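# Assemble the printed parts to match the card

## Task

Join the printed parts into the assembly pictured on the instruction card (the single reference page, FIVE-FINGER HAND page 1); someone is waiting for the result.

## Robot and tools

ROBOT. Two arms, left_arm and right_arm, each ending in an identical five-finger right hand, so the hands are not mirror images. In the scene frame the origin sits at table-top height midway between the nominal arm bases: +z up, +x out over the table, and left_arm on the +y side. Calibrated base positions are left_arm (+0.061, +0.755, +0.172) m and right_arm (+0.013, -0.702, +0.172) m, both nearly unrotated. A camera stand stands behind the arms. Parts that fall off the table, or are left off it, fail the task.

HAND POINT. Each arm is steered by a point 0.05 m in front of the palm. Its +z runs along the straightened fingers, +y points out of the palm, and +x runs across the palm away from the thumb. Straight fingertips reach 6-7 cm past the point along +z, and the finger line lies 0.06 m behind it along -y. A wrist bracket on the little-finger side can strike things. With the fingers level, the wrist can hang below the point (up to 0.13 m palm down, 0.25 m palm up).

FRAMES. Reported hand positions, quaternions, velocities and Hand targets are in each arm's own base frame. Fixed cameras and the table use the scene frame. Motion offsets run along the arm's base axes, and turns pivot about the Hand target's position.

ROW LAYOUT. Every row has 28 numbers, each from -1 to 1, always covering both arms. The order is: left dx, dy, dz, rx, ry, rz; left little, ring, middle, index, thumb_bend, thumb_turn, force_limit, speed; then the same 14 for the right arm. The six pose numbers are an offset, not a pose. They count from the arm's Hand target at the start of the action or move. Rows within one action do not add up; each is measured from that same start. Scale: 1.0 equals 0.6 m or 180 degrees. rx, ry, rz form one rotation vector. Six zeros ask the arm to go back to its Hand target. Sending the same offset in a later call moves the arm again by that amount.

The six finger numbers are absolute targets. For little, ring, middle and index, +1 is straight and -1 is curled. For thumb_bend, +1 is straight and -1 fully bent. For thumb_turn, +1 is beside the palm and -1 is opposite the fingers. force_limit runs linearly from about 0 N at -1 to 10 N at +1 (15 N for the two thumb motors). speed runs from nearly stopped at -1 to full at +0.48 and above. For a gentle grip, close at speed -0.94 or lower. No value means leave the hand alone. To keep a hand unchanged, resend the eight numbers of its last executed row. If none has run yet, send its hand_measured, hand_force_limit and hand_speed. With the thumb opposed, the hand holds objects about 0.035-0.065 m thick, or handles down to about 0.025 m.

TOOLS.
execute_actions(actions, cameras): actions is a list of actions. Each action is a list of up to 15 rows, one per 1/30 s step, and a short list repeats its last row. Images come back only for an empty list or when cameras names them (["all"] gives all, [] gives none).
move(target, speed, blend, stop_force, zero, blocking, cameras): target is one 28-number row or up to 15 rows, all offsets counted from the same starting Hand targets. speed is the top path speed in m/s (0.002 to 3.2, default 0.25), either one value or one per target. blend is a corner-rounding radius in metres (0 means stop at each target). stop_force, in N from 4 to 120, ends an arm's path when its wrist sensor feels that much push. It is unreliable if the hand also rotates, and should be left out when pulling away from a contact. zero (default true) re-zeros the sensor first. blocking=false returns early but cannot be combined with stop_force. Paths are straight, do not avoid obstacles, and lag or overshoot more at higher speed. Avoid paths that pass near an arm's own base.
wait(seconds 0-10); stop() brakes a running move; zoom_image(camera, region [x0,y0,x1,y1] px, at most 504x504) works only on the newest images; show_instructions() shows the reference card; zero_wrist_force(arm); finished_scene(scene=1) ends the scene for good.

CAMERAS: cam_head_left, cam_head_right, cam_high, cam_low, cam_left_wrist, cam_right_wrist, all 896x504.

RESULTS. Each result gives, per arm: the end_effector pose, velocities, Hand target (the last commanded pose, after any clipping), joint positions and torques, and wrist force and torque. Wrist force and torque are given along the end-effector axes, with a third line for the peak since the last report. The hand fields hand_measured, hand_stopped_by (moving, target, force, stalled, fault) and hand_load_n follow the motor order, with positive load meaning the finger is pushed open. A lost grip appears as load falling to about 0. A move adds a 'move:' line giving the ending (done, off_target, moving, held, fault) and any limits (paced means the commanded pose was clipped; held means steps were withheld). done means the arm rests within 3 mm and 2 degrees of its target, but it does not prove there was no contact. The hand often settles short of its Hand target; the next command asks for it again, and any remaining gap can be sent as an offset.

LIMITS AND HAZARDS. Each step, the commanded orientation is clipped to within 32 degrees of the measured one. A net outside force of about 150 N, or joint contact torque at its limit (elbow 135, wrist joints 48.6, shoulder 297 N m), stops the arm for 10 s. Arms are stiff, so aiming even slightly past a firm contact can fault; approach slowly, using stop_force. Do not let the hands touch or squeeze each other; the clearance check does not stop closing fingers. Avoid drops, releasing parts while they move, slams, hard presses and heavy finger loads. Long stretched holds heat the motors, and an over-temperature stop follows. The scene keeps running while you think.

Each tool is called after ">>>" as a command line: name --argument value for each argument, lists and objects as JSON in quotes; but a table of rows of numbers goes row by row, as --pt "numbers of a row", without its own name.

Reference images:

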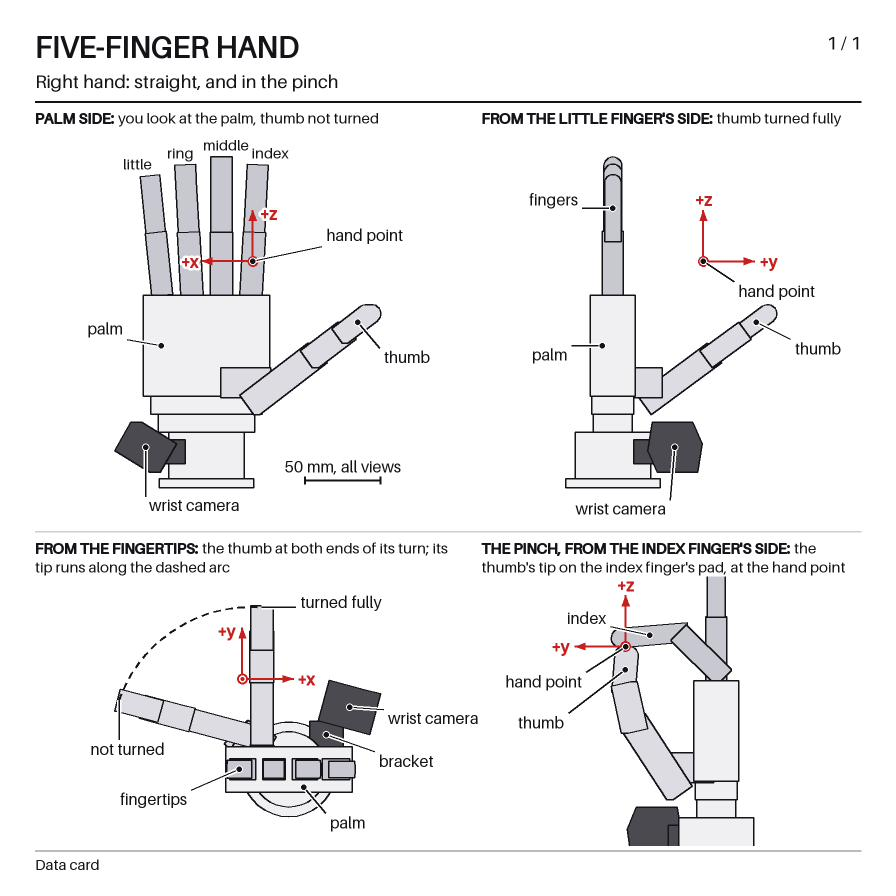

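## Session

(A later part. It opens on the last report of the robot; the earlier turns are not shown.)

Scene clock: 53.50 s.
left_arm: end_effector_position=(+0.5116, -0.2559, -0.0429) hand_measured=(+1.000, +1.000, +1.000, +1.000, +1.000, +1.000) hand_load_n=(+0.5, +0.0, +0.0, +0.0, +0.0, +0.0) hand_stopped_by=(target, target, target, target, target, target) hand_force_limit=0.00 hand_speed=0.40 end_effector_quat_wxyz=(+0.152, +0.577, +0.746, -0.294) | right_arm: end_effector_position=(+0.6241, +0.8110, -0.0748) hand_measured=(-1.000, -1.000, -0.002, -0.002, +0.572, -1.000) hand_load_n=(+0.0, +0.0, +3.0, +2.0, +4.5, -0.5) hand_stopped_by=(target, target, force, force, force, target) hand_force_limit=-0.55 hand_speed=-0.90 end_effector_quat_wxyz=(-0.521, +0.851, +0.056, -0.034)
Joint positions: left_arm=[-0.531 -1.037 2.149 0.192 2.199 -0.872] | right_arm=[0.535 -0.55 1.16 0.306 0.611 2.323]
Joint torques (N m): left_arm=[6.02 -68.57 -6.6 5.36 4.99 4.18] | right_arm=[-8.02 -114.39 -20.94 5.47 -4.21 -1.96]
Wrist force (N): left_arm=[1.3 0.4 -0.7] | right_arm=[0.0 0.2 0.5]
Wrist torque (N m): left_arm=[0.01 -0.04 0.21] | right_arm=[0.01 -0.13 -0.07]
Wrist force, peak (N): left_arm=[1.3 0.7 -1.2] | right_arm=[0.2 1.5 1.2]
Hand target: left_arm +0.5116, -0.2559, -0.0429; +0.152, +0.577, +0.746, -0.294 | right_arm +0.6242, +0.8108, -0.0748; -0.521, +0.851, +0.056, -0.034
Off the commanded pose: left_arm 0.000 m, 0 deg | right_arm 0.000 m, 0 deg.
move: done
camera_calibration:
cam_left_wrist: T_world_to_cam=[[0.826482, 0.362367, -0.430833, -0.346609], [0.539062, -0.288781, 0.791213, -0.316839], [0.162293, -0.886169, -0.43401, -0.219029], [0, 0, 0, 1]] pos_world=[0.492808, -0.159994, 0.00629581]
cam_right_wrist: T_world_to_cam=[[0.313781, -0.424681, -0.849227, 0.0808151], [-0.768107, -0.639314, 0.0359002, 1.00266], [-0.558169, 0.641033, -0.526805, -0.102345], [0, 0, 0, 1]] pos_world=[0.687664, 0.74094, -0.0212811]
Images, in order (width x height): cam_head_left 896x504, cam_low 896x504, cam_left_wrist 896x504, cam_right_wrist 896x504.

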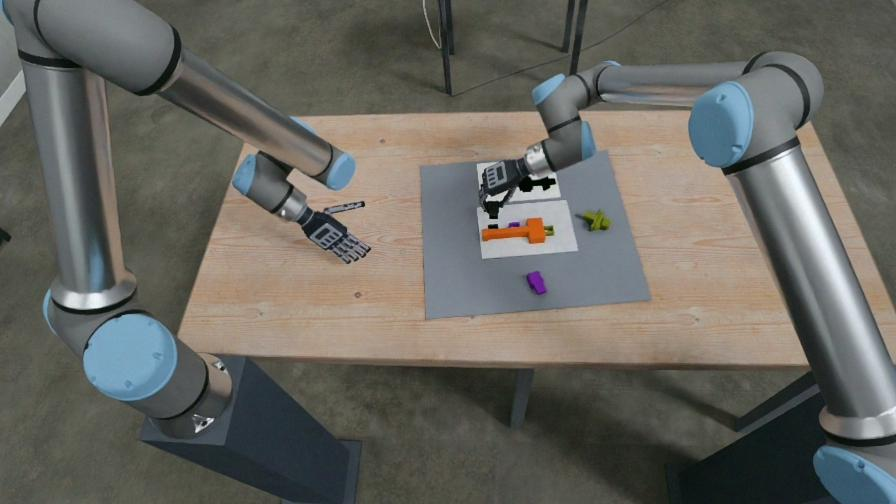

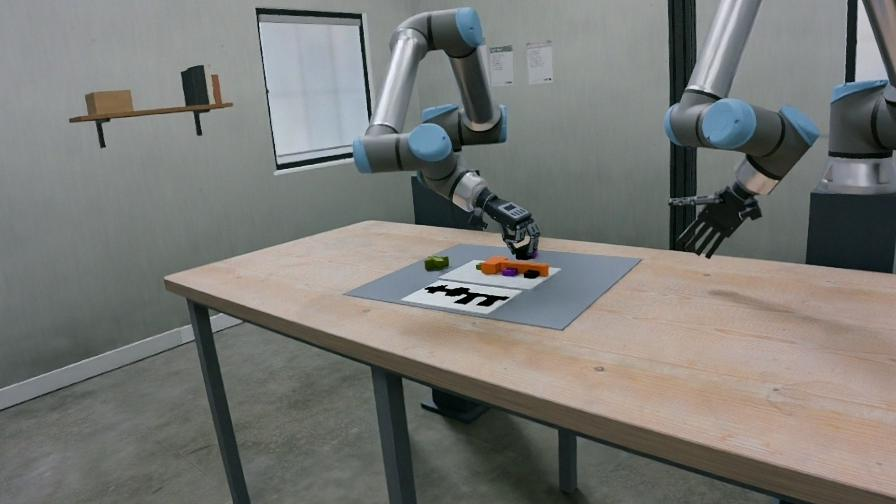

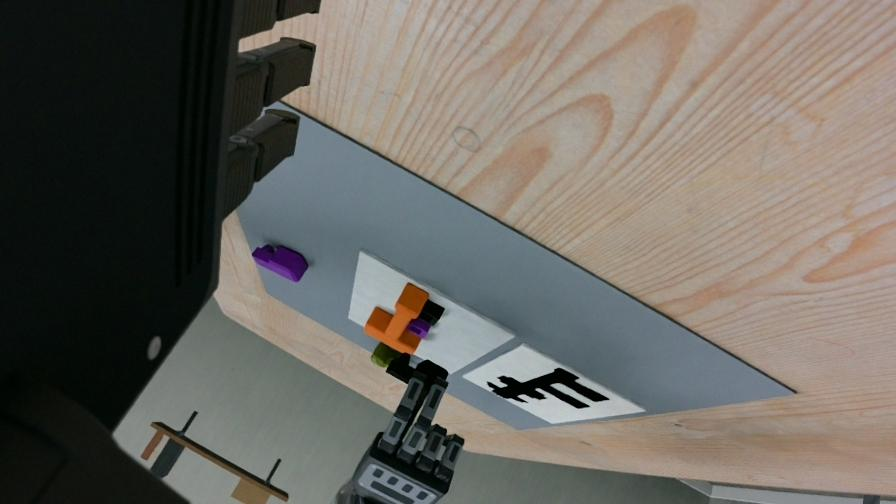

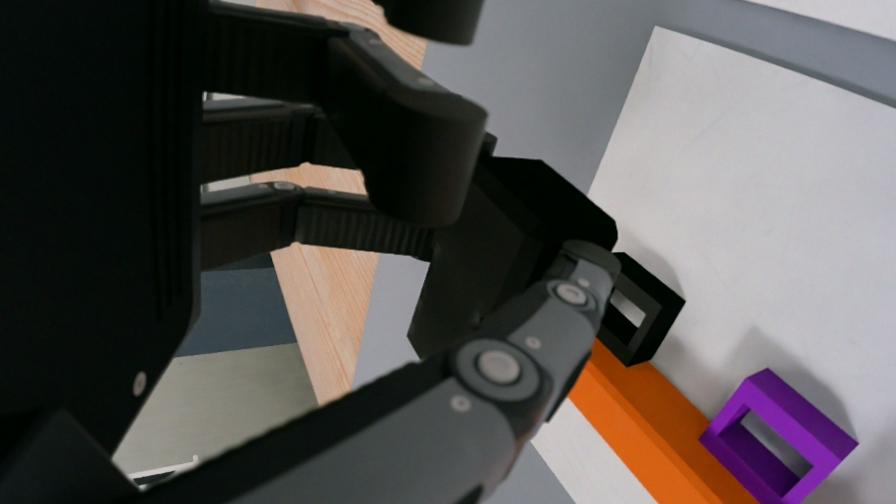

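>>> move --target '[0.06,-0.25,0.0,0,0,0,1,1,1,1,1,1,0,0.4,0,0,-0.035,0,0,0,-1,-1,-0.3,-0.3,0.2,-1,-0.55,-0.9]' --cameras '["cam_left_wrist","cam_right_wrist","cam_low","cam_head_left","cam_high"]'

>>> zoom_image --camera "cam_left_wrist" --region '[330, 200, 530, 400]'

>>> zoom_image --camera "cam_low" --region '[490, 230, 570, 290]'

>>> zoom_image --camera "cam_head_left" --region '[470, 190, 560, 250]'

>>> zoom_image --camera "cam_high" --region '[400, 190, 500, 260]'

Scene clock: 58.07 s.
left_arm: end_effector_position=(+0.5475, -0.4058, -0.0429) hand_measured=(+1.000, +1.000, +1.000, +1.000, +1.000, +1.000) hand_load_n=(+0.0, +0.0, +0.0, +0.0, +0.0, +0.0) hand_stopped_by=(target, target, target, target, target, target) hand_force_limit=0.00 hand_speed=0.40 end_effector_quat_wxyz=(+0.152, +0.577, +0.746, -0.294) | right_arm: end_effector_position=(+0.6242, +0.8108, -0.0958) hand_measured=(-1.000, -1.000, -0.002, -0.002, +0.572, -1.000) hand_load_n=(+0.0, +0.0, +2.5, +2.0, +4.5, -0.5) hand_stopped_by=(target, target, force, force, force, target) hand_force_limit=-0.55 hand_speed=-0.90 end_effector_quat_wxyz=(-0.521, +0.851, +0.056, -0.034)
Joint positions: left_arm=[-0.734 -0.99 1.995 0.168 2.132 -1.104] | right_arm=[0.534 -0.528 1.158 0.286 0.611 2.323]
Joint torques (N m): left_arm=[-9.67 -56.86 -27.77 4.57 -2.85 -3.79] | right_arm=[-5.49 -90.34 -44.27 0.41 -4.25 0.1]
Wrist force (N): left_arm=[0.8 0.3 -0.9] | right_arm=[-0.1 0.3 0.7]
Wrist torque (N m): left_arm=[0.06 0.10 0.41] | right_arm=[0.01 -0.12 -0.08]
Wrist force, peak (N): left_arm=[2.6 0.3 -1.5] | right_arm=[-0.1 0.7 0.7]
Hand target: left_arm +0.5476, -0.4059, -0.0429; +0.152, +0.577, +0.746, -0.294 | right_arm +0.6242, +0.8108, -0.0958; -0.521, +0.851, +0.056, -0.034
Off the commanded pose: left_arm 0.000 m, 0 deg | right_arm 0.000 m, 0 deg.
move: done
camera_calibration:
cam_left_wrist: T_world_to_cam=[[0.826482, 0.362367, -0.430833, -0.32196], [0.539062, -0.288781, 0.791213, -0.379479], [0.162293, -0.886169, -0.43401, -0.357692], [0, 0, 0, 1]] pos_world=[0.528708, -0.309894, 0.00629581]
cam_right_wrist: T_world_to_cam=[[0.313798, -0.424702, -0.849211, 0.062911], [-0.76815, -0.639265, 0.0358599, 1.00342], [-0.558101, 0.641069, -0.526835, -0.113363], [0, 0, 0, 1]] pos_world=[0.687764, 0.74084, -0.0422813]
Images, in order (width x height): cam_head_left 896x504, cam_high 896x504, cam_low 896x504, cam_left_wrist 896x504, cam_right_wrist 896x504.

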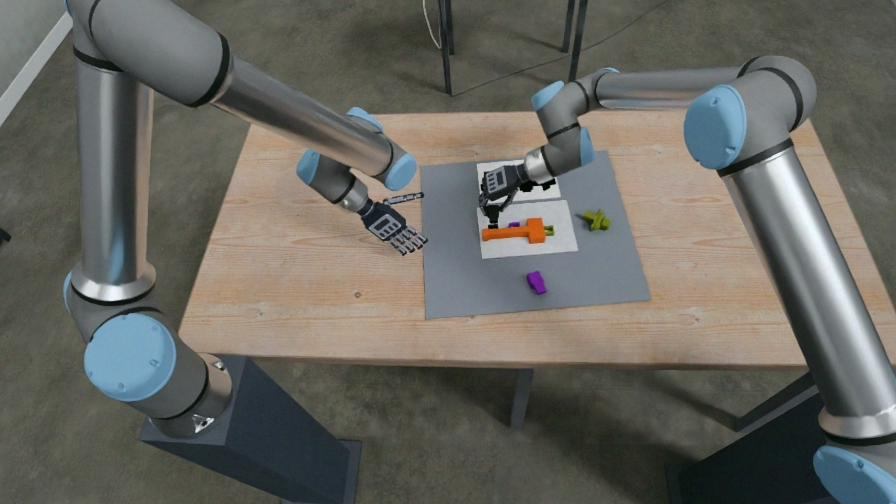

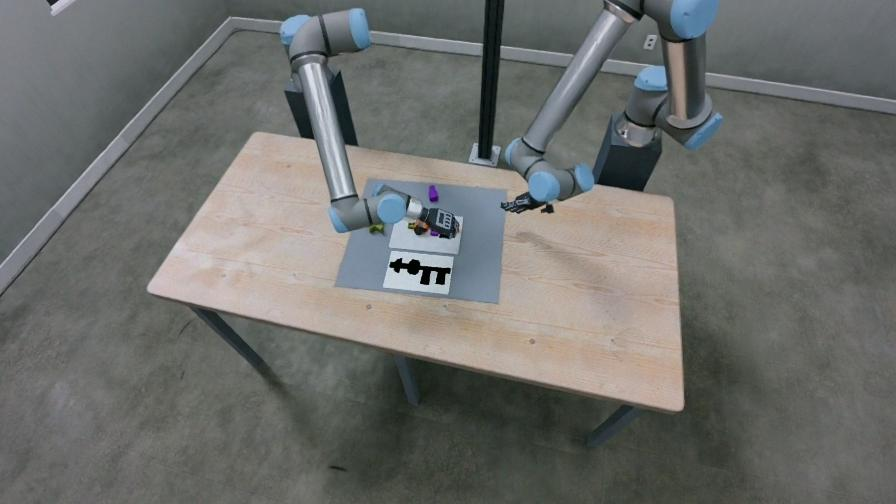

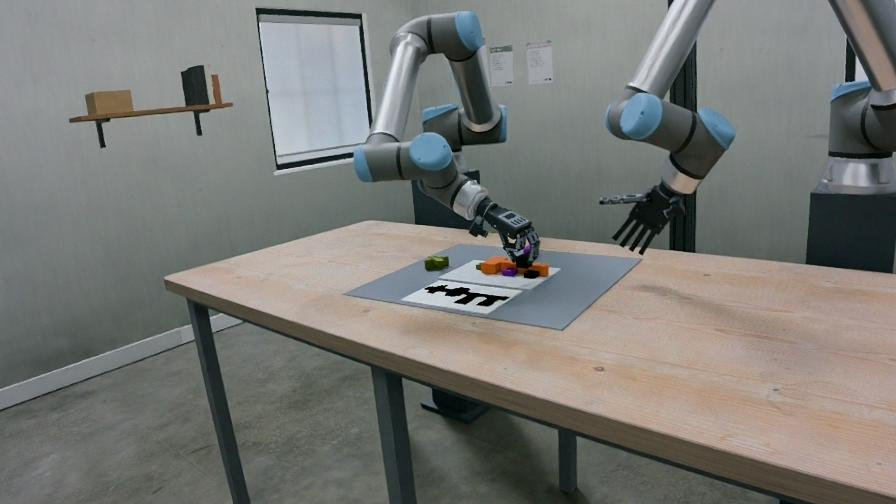

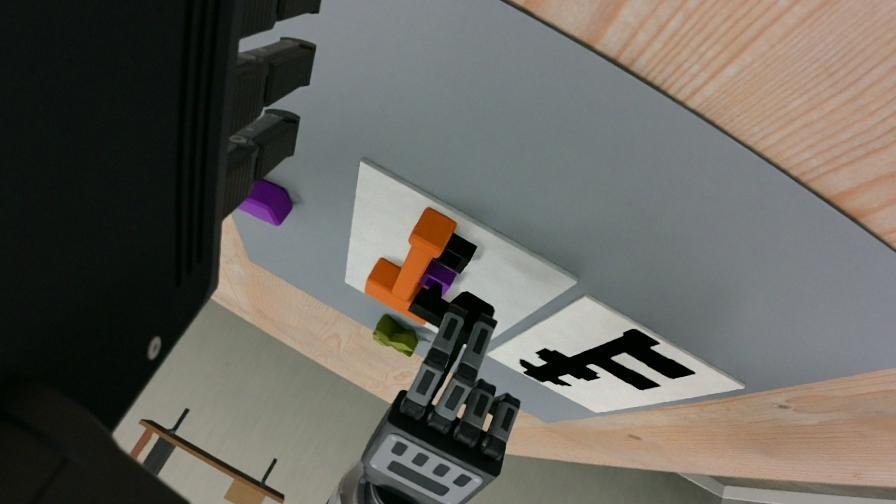

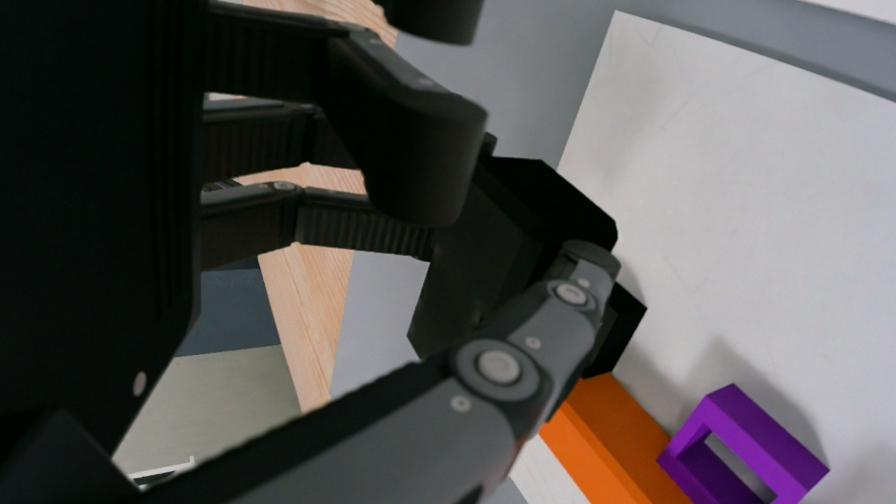

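Scaled by 2.520.

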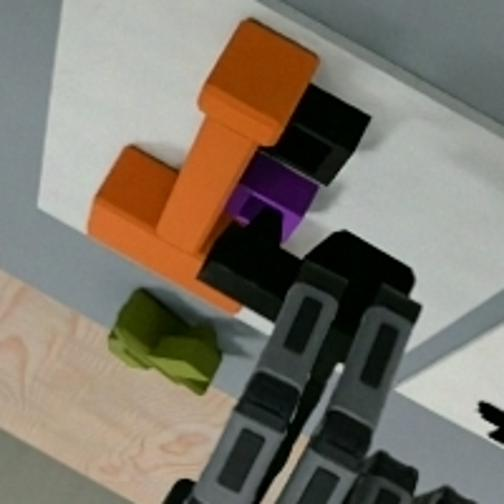

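Scaled by 6.300.

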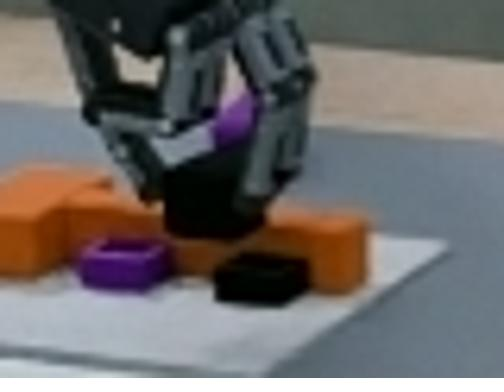

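Scaled by 5.600.

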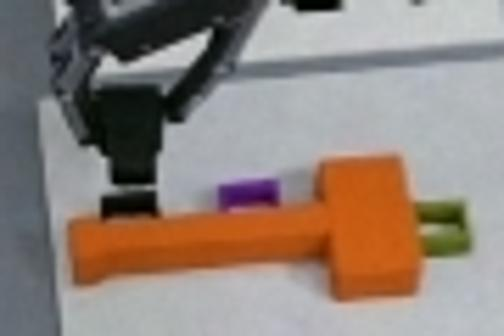

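Scaled by 5.040.

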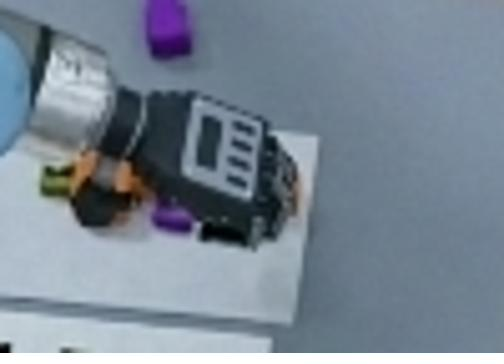

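>>> zoom_image --camera "cam_left_wrist" --region '[400, 200, 510, 330]'

Scaled by 3.877.

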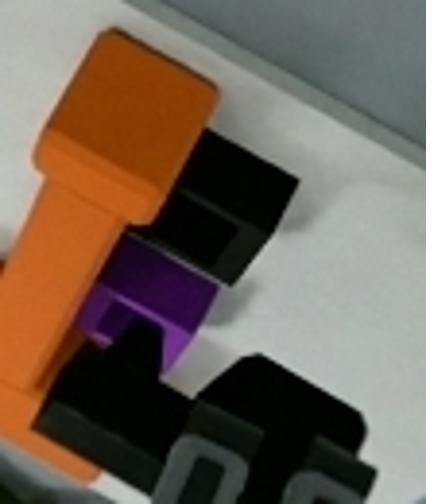

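>>> move --target '[0,0,0.0,0,0,0,1,1,1,1,1,1,0,0.4,0,0,-0.035,0,0,0,-1,-1,-0.3,-0.3,0.2,-1,-0.55,-0.9]' --speed 0.05 --stop_force 5 --cameras '["cam_left_wrist","cam_right_wrist","cam_low","cam_head_left","cam_head_right"]'

>>> zoom_image --camera "cam_left_wrist" --region '[400, 180, 510, 310]'

>>> zoom_image --camera "cam_head_left" --region '[475, 195, 535, 245]'

>>> zoom_image --camera "cam_low" --region '[490, 230, 570, 290]'

>>> zoom_image --camera "cam_right_wrist" --region '[380, 130, 680, 430]'

Scene clock: 62.43 s.
left_arm: end_effector_position=(+0.5476, -0.4059, -0.0429) hand_measured=(+1.000, +1.000, +1.000, +1.000, +1.000, +1.000) hand_load_n=(+0.0, +0.0, +0.0, +0.0, +0.0, -0.5) hand_stopped_by=(target, target, target, target, target, target) hand_force_limit=0.00 hand_speed=0.40 end_effector_quat_wxyz=(+0.152, +0.577, +0.746, -0.294) | right_arm: end_effector_position=(+0.6242, +0.8108, -0.1168) hand_measured=(-1.000, -1.000, -0.002, -0.002, +0.572, -1.000) hand_load_n=(+0.0, +0.0, +3.0, +2.0, +4.5, -1.0) hand_stopped_by=(target, target, force, force, force, target) hand_force_limit=-0.55 hand_speed=-0.90 end_effector_quat_wxyz=(-0.521, +0.851, +0.056, -0.034)
Joint positions: left_arm=[-0.735 -0.99 1.995 0.168 2.132 -1.104] | right_arm=[0.534 -0.506 1.156 0.266 0.611 2.323]
Joint torques (N m): left_arm=[-10.25 -55.1 -28.43 4.63 -2.95 -3.78] | right_arm=[1.17 -89.19 -42.31 0.25 -2.86 0.69]
Wrist force (N): left_arm=[1.0 0.3 -0.9] | right_arm=[-0.1 0.1 0.5]
Wrist torque (N m): left_arm=[0.06 0.06 0.43] | right_arm=[0.01 -0.12 -0.10]
Wrist force, peak (N): left_arm=[1.5 0.2 -1.1] | right_arm=[0.1 0.6 0.9]
Hand target: left_arm +0.5476, -0.4059, -0.0429; +0.152, +0.577, +0.746, -0.294 | right_arm +0.6242, +0.8108, -0.1168; -0.521, +0.851, +0.056, -0.034
Off the commanded pose: left_arm 0.000 m, 0 deg | right_arm 0.000 m, 0 deg.
move: done
camera_calibration:
cam_left_wrist: T_world_to_cam=[[0.826482, 0.362367, -0.430833, -0.322007], [0.539062, -0.288781, 0.791213, -0.379562], [0.162293, -0.886169, -0.43401, -0.357797], [0, 0, 0, 1]] pos_world=[0.528808, -0.309994, 0.00629581]
cam_right_wrist: T_world_to_cam=[[0.313798, -0.424702, -0.849211, 0.0450775], [-0.76815, -0.639265, 0.0358599, 1.00417], [-0.558101, 0.641069, -0.526835, -0.124427], [0, 0, 0, 1]] pos_world=[0.687764, 0.74084, -0.0632813]
Images, in order (width x height): cam_head_left 896x504, cam_head_right 896x504, cam_low 896x504, cam_left_wrist 896x504, cam_right_wrist 896x504.

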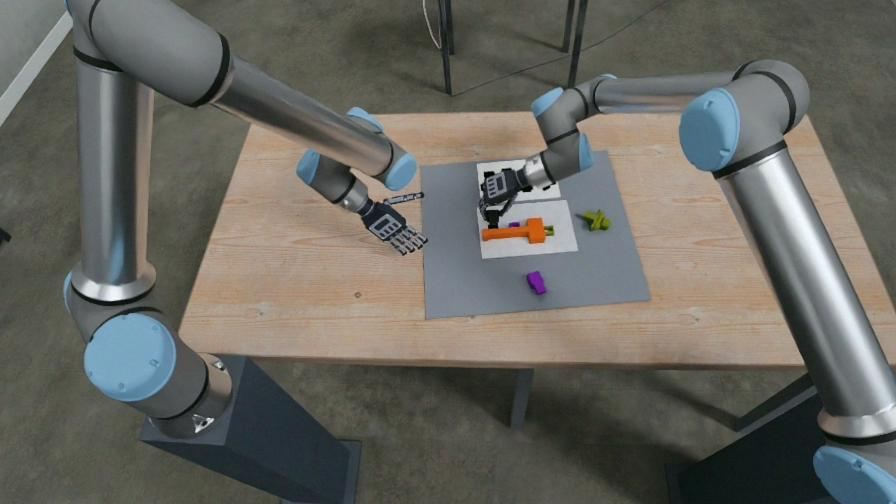

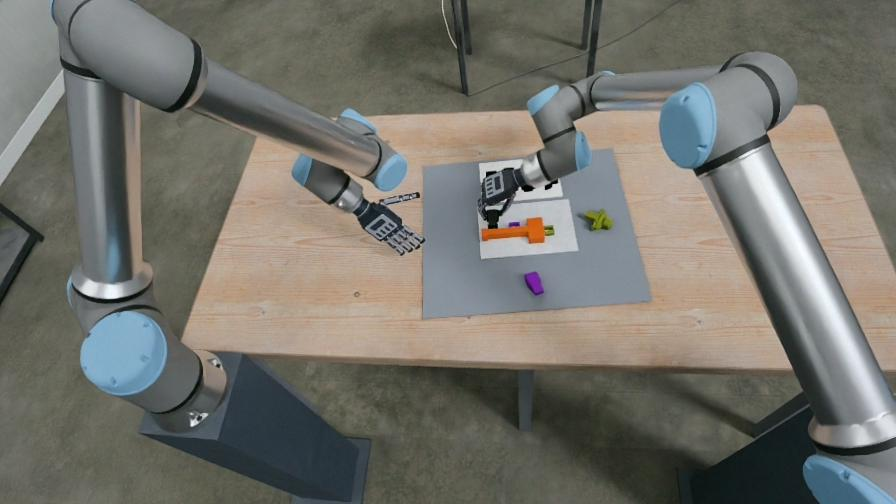

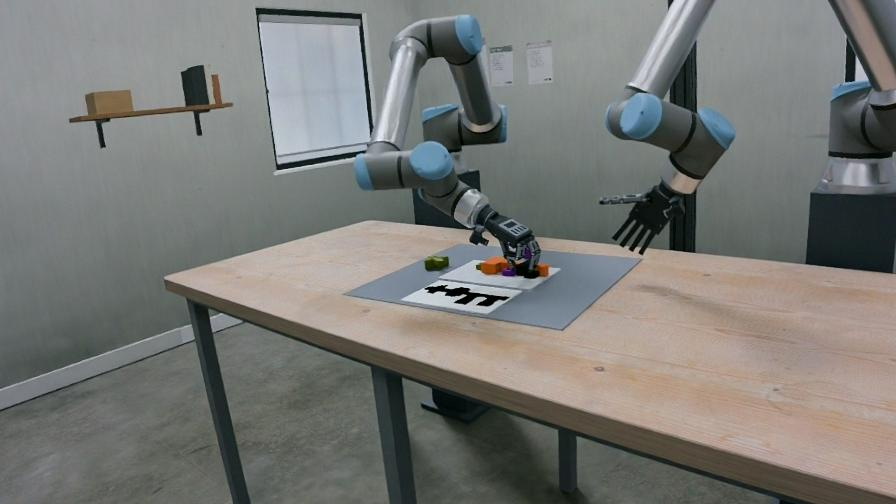

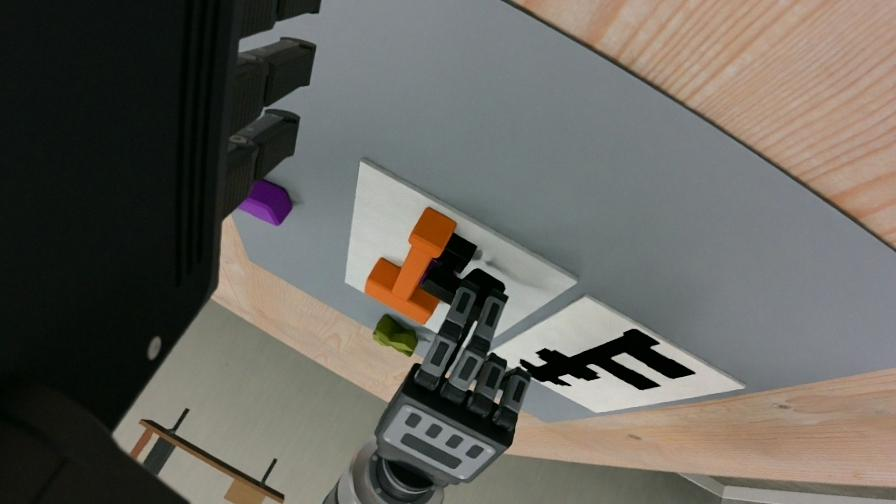

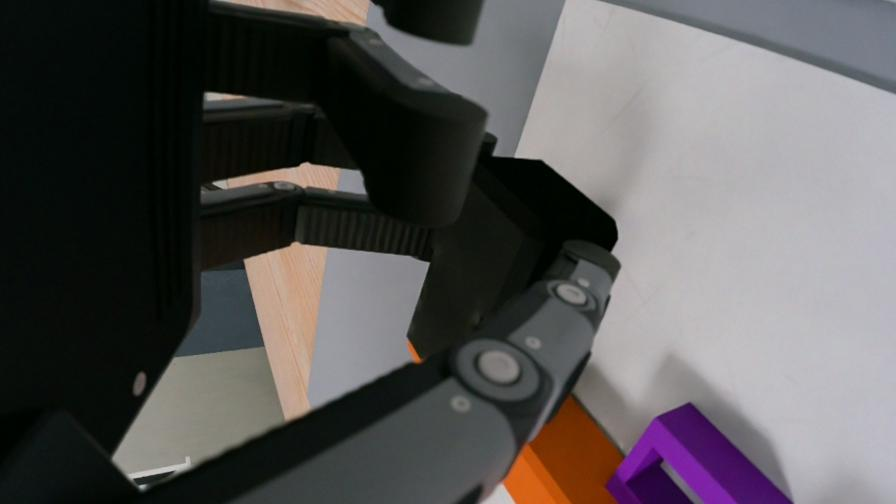

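Scaled by 3.877.

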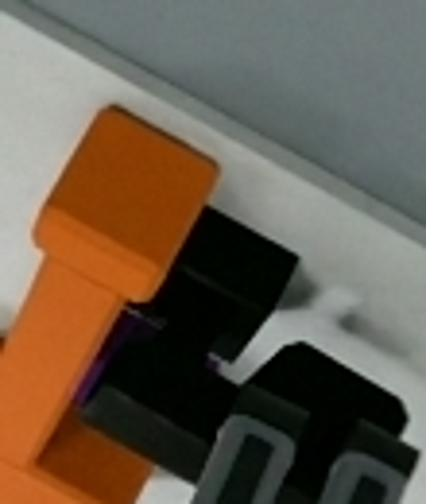

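Scaled by 8.400.

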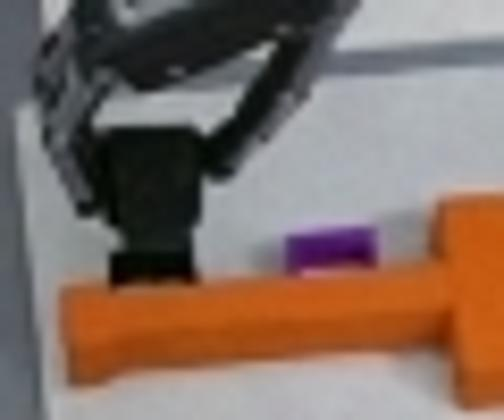

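Scaled by 6.300.

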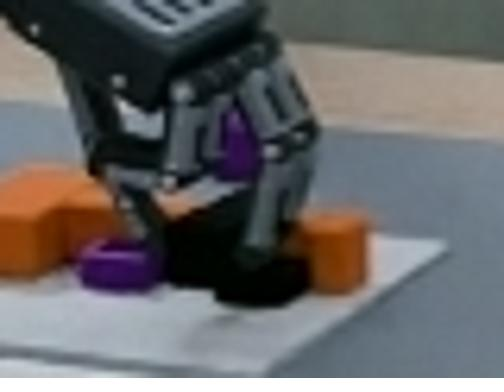

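Scaled by 1.680.

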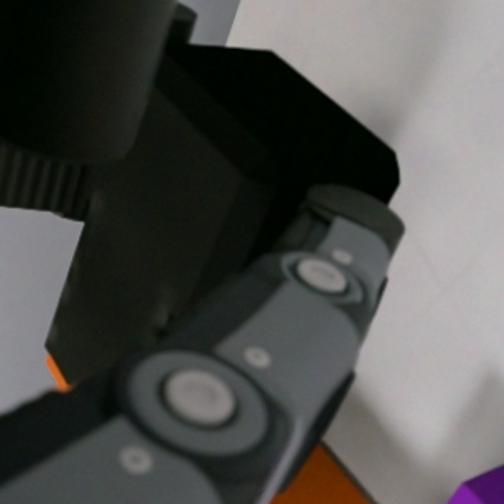

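>>> move --target '[0,0,0.0,0,0,0,1,1,1,1,1,1,0,0.4,0,0,-0.028,0,0,0,-1,-1,-0.3,-0.3,0.2,-1,-0.55,-0.9]' --speed 0.02 --stop_force 4 --cameras '["cam_left_wrist","cam_right_wrist","cam_low","cam_head_left"]'

>>> zoom_image --camera "cam_left_wrist" --region '[400, 180, 510, 310]'

>>> zoom_image --camera "cam_head_left" --region '[475, 195, 535, 245]'

>>> zoom_image --camera "cam_low" --region '[490, 230, 570, 290]'

Scene clock: 66.43 s.
left_arm: end_effector_position=(+0.5476, -0.4059, -0.0429) hand_measured=(+1.000, +1.000, +1.000, +1.000, +1.000, +1.000) hand_load_n=(+0.0, +0.0, +0.0, +0.0, +0.0, +0.0) hand_stopped_by=(target, target, target, target, target, target) hand_force_limit=0.00 hand_speed=0.40 end_effector_quat_wxyz=(+0.152, +0.577, +0.746, -0.294) | right_arm: end_effector_position=(+0.6242, +0.8108, -0.1314) hand_measured=(-1.000, -1.000, -0.002, -0.002, +0.572, -1.000) hand_load_n=(+0.0, +0.0, +3.0, +1.5, +4.0, -1.0) hand_stopped_by=(target, target, force, force, force, target) hand_force_limit=-0.55 hand_speed=-0.90 end_effector_quat_wxyz=(-0.521, +0.851, +0.056, -0.034)
Joint positions: left_arm=[-0.735 -0.99 1.995 0.168 2.132 -1.104] | right_arm=[0.534 -0.49 1.153 0.252 0.611 2.323]
Joint torques (N m): left_arm=[-10.48 -55.74 -27.94 4.72 -2.85 -3.44] | right_arm=[-1.84 -112.89 -20.07 5.6 -2.1 -1.39]
Wrist force (N): left_arm=[1.4 0.3 -0.8] | right_arm=[-0.3 0.1 0.6]
Wrist torque (N m): left_arm=[0.06 0.02 0.44] | right_arm=[0.00 -0.09 -0.11]
Wrist force, peak (N): left_arm=[1.5 0.0 -0.8] | right_arm=[-0.5 -4.1 -0.9]
Hand target: left_arm +0.5476, -0.4059, -0.0429; +0.152, +0.577, +0.746, -0.294 | right_arm +0.6242, +0.8108, -0.1314; -0.521, +0.851, +0.056, -0.034 (not the last commanded pose)
Off the commanded pose: left_arm 0.000 m, 0 deg | right_arm 0.002 m, 0 deg.
move: contact (right_arm)
camera_calibration:
cam_left_wrist: T_world_to_cam=[[0.826482, 0.362367, -0.430833, -0.322007], [0.539062, -0.288781, 0.791213, -0.379562], [0.162293, -0.886169, -0.43401, -0.357797], [0, 0, 0, 1]] pos_world=[0.528808, -0.309994, 0.00629581]
cam_right_wrist: T_world_to_cam=[[0.313781, -0.424681, -0.849227, 0.032675], [-0.768107, -0.639314, 0.0359002, 1.0047], [-0.558169, 0.641033, -0.526805, -0.132042], [0, 0, 0, 1]] pos_world=[0.687764, 0.74084, -0.0778811]
Images, in order (width x height): cam_head_left 896x504, cam_low 896x504, cam_left_wrist 896x504, cam_right_wrist 896x504.

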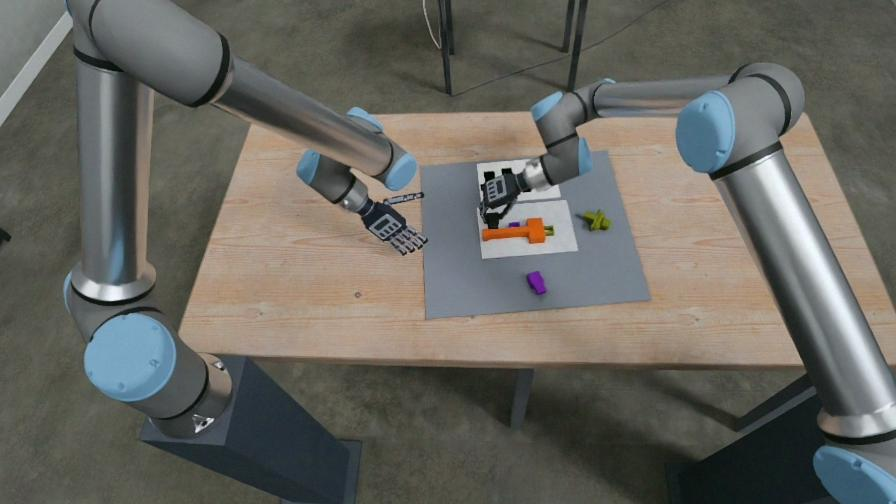

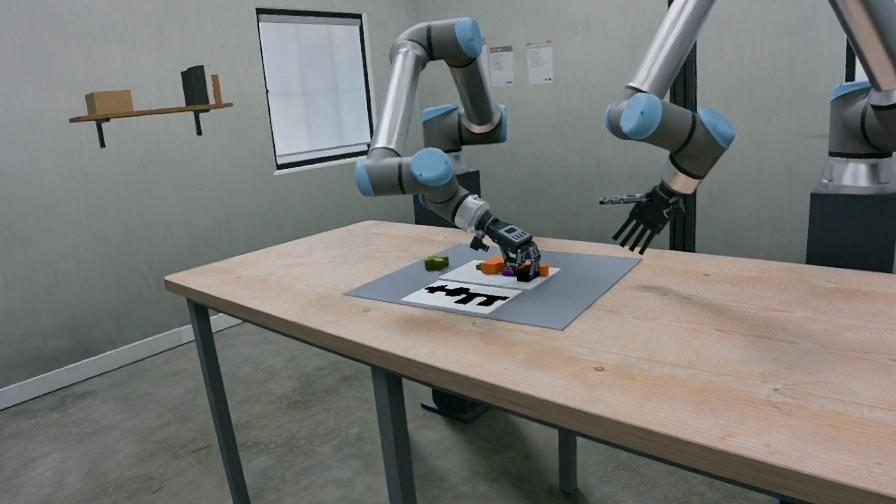

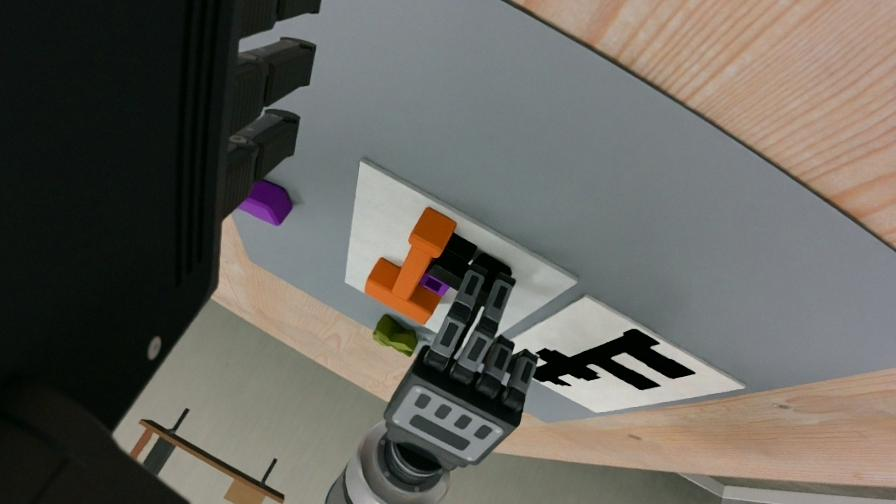

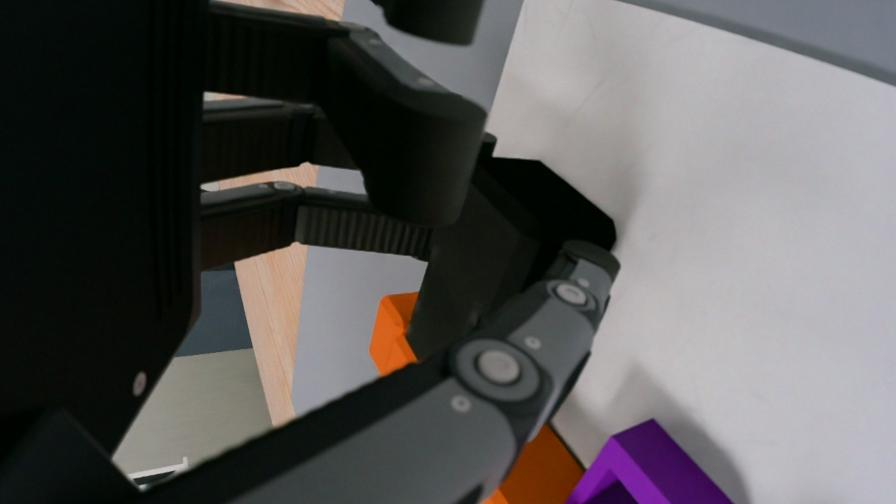

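Scaled by 3.877.

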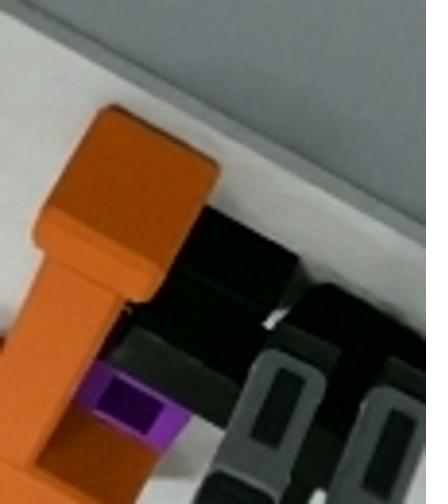

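Scaled by 8.400.

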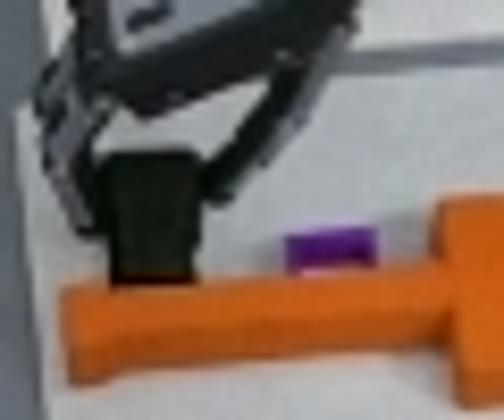

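Scaled by 6.300.

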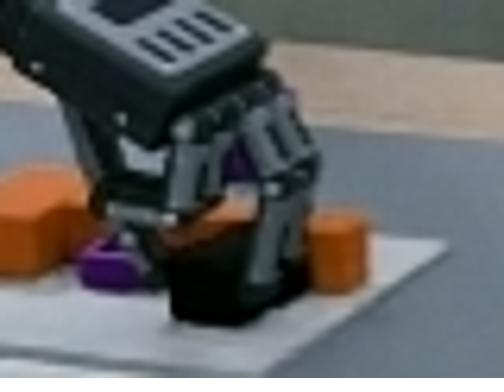

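>>> move --pt "0 0 0.0 0 0 0 1 1 1 1 1 1 0 0.4 0 0 -0.0028 0 0 0 -1 -1 -0.3 -0.3 0.2 -1 -0.55 -0.9" --pt "0 0 0.0 0 0 0 1 1 1 1 1 1 0 0.4 0 0 -0.0027 0 0 0 -1 -1 0.3 0.3 0.62 -1 -0.4 -0.5" --pt "0 0 0.0 0 0 0 1 1 1 1 1 1 0 0.4 0.0004 -0.003 -0.0027 0 0 0 -1 -1 0.35 0.35 0.7 -1 -0.4 -0.3" --pt "0 0 0.0 0 0 0 1 1 1 1 1 1 0 0.4 0.0004 -0.003 0.14 0 0 0 -1 -1 0.35 0.35 0.7 -1 -0.4 -0.3" --speed '[0.02,0.02,0.02,0.08]' --cameras '["cam_left_wrist","cam_right_wrist","cam_low","cam_head_left"]'

>>> zoom_image --camera "cam_left_wrist" --region '[400, 180, 510, 310]'

>>> zoom_image --camera "cam_low" --region '[490, 230, 570, 290]'

>>> zoom_image --camera "cam_right_wrist" --region '[380, 130, 880, 504]'

Scene clock: 72.53 s.
left_arm: end_effector_position=(+0.5476, -0.4059, -0.0429) hand_measured=(+1.000, +1.000, +1.000, +1.000, +1.000, +1.000) hand_load_n=(+0.0, +0.0, +0.0, +0.0, +0.0, +0.0) hand_stopped_by=(target, target, target, target, target, target) hand_force_limit=0.00 hand_speed=0.40 end_effector_quat_wxyz=(+0.152, +0.577, +0.746, -0.294) | right_arm: end_effector_position=(+0.6244, +0.8090, -0.0476) hand_measured=(-1.000, -1.000, +0.350, +0.350, +0.700, -1.000) hand_load_n=(+0.0, +0.0, +0.0, +0.0, +0.0, +0.0) hand_stopped_by=(target, target, target, target, target, target) hand_force_limit=-0.40 hand_speed=-0.30 end_effector_quat_wxyz=(-0.521, +0.851, +0.056, -0.034)
Joint positions: left_arm=[-0.735 -0.99 1.995 0.168 2.132 -1.104] | right_arm=[0.533 -0.578 1.162 0.334 0.61 2.32]
Joint torques (N m): left_arm=[-8.46 -54.52 -27.04 4.77 -3.03 -3.42] | right_arm=[-4.89 -109.17 -44.09 5.14 -3.02 -1.26]
Wrist force (N): left_arm=[1.3 -0.1 -0.6] | right_arm=[0.0 -0.1 0.6]
Wrist torque (N m): left_arm=[-0.01 0.00 0.43] | right_arm=[-0.02 -0.13 -0.08]
Wrist force, peak (N): left_arm=[1.6 -0.1 -1.0] | right_arm=[0.0 -4.5 -1.8]
Hand target: left_arm +0.5476, -0.4059, -0.0429; +0.152, +0.577, +0.746, -0.294 | right_arm +0.6244, +0.8090, -0.0474; -0.521, +0.851, +0.056, -0.034
Off the commanded pose: left_arm 0.000 m, 0 deg | right_arm 0.000 m, 0 deg.
move: done
camera_calibration:
cam_left_wrist: T_world_to_cam=[[0.826482, 0.362367, -0.430833, -0.322007], [0.539062, -0.288781, 0.791213, -0.379562], [0.162293, -0.886169, -0.43401, -0.357797], [0, 0, 0, 1]] pos_world=[0.528808, -0.309994, 0.00629581]
cam_right_wrist: T_world_to_cam=[[0.313716, -0.424736, -0.849224, 0.103013], [-0.768134, -0.639278, 0.0359725, 1.00069], [-0.558169, 0.641033, -0.526805, -0.086683], [0, 0, 0, 1]] pos_world=[0.687964, 0.73904, 0.00581896]
Images, in order (width x height): cam_head_left 896x504, cam_low 896x504, cam_left_wrist 896x504, cam_right_wrist 896x504.

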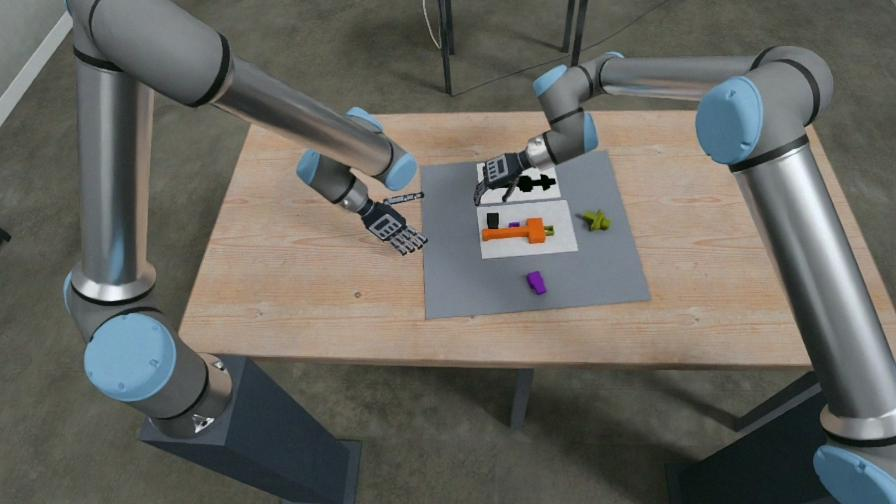

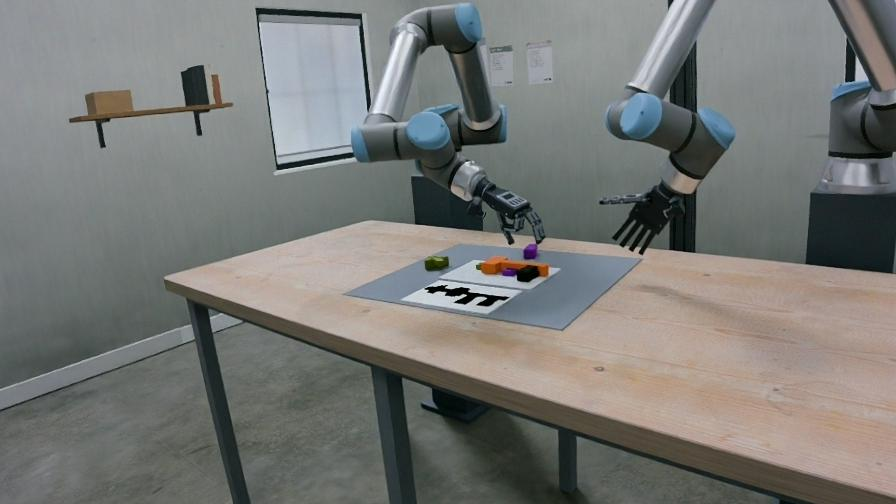

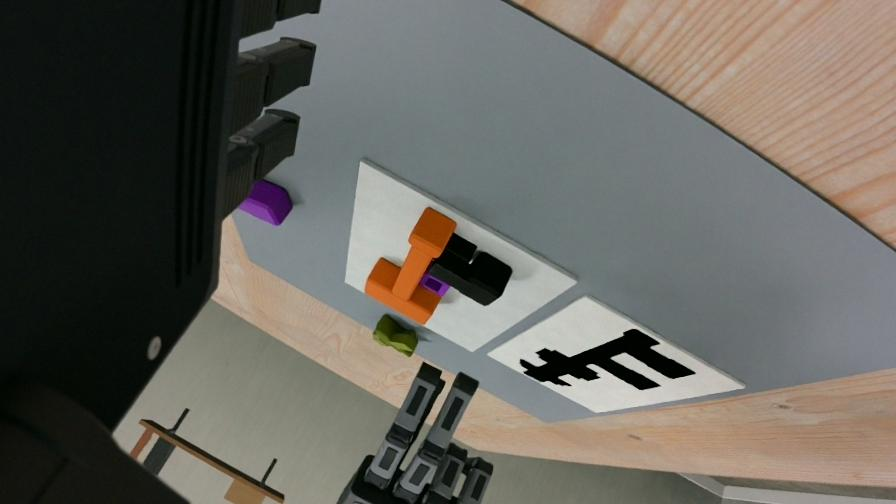

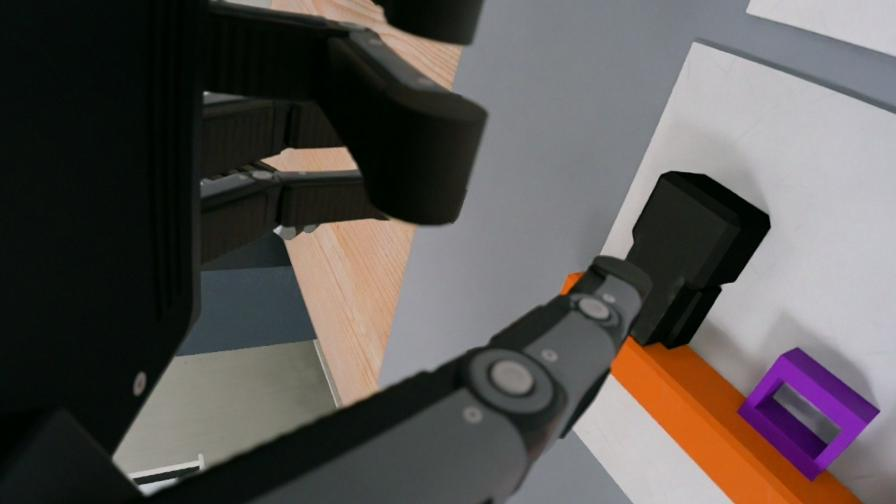

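Scaled by 3.877.

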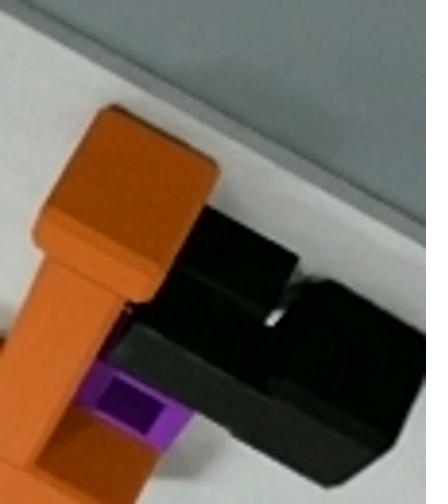

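Scaled by 6.300.

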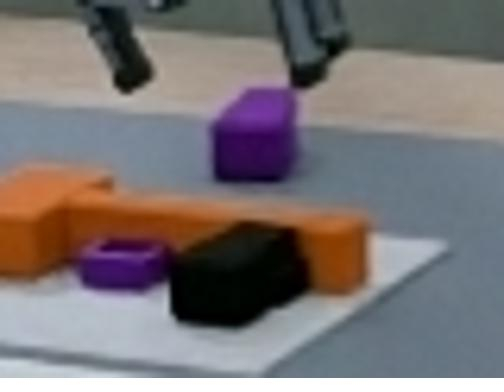

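Scaled by 1.008.

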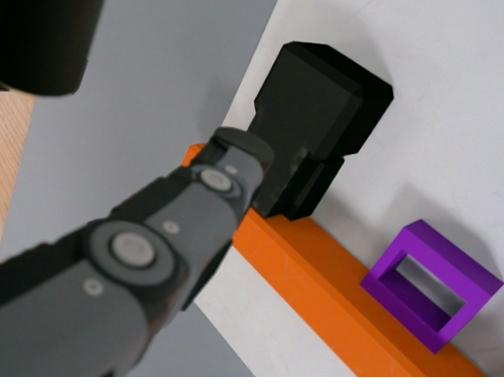

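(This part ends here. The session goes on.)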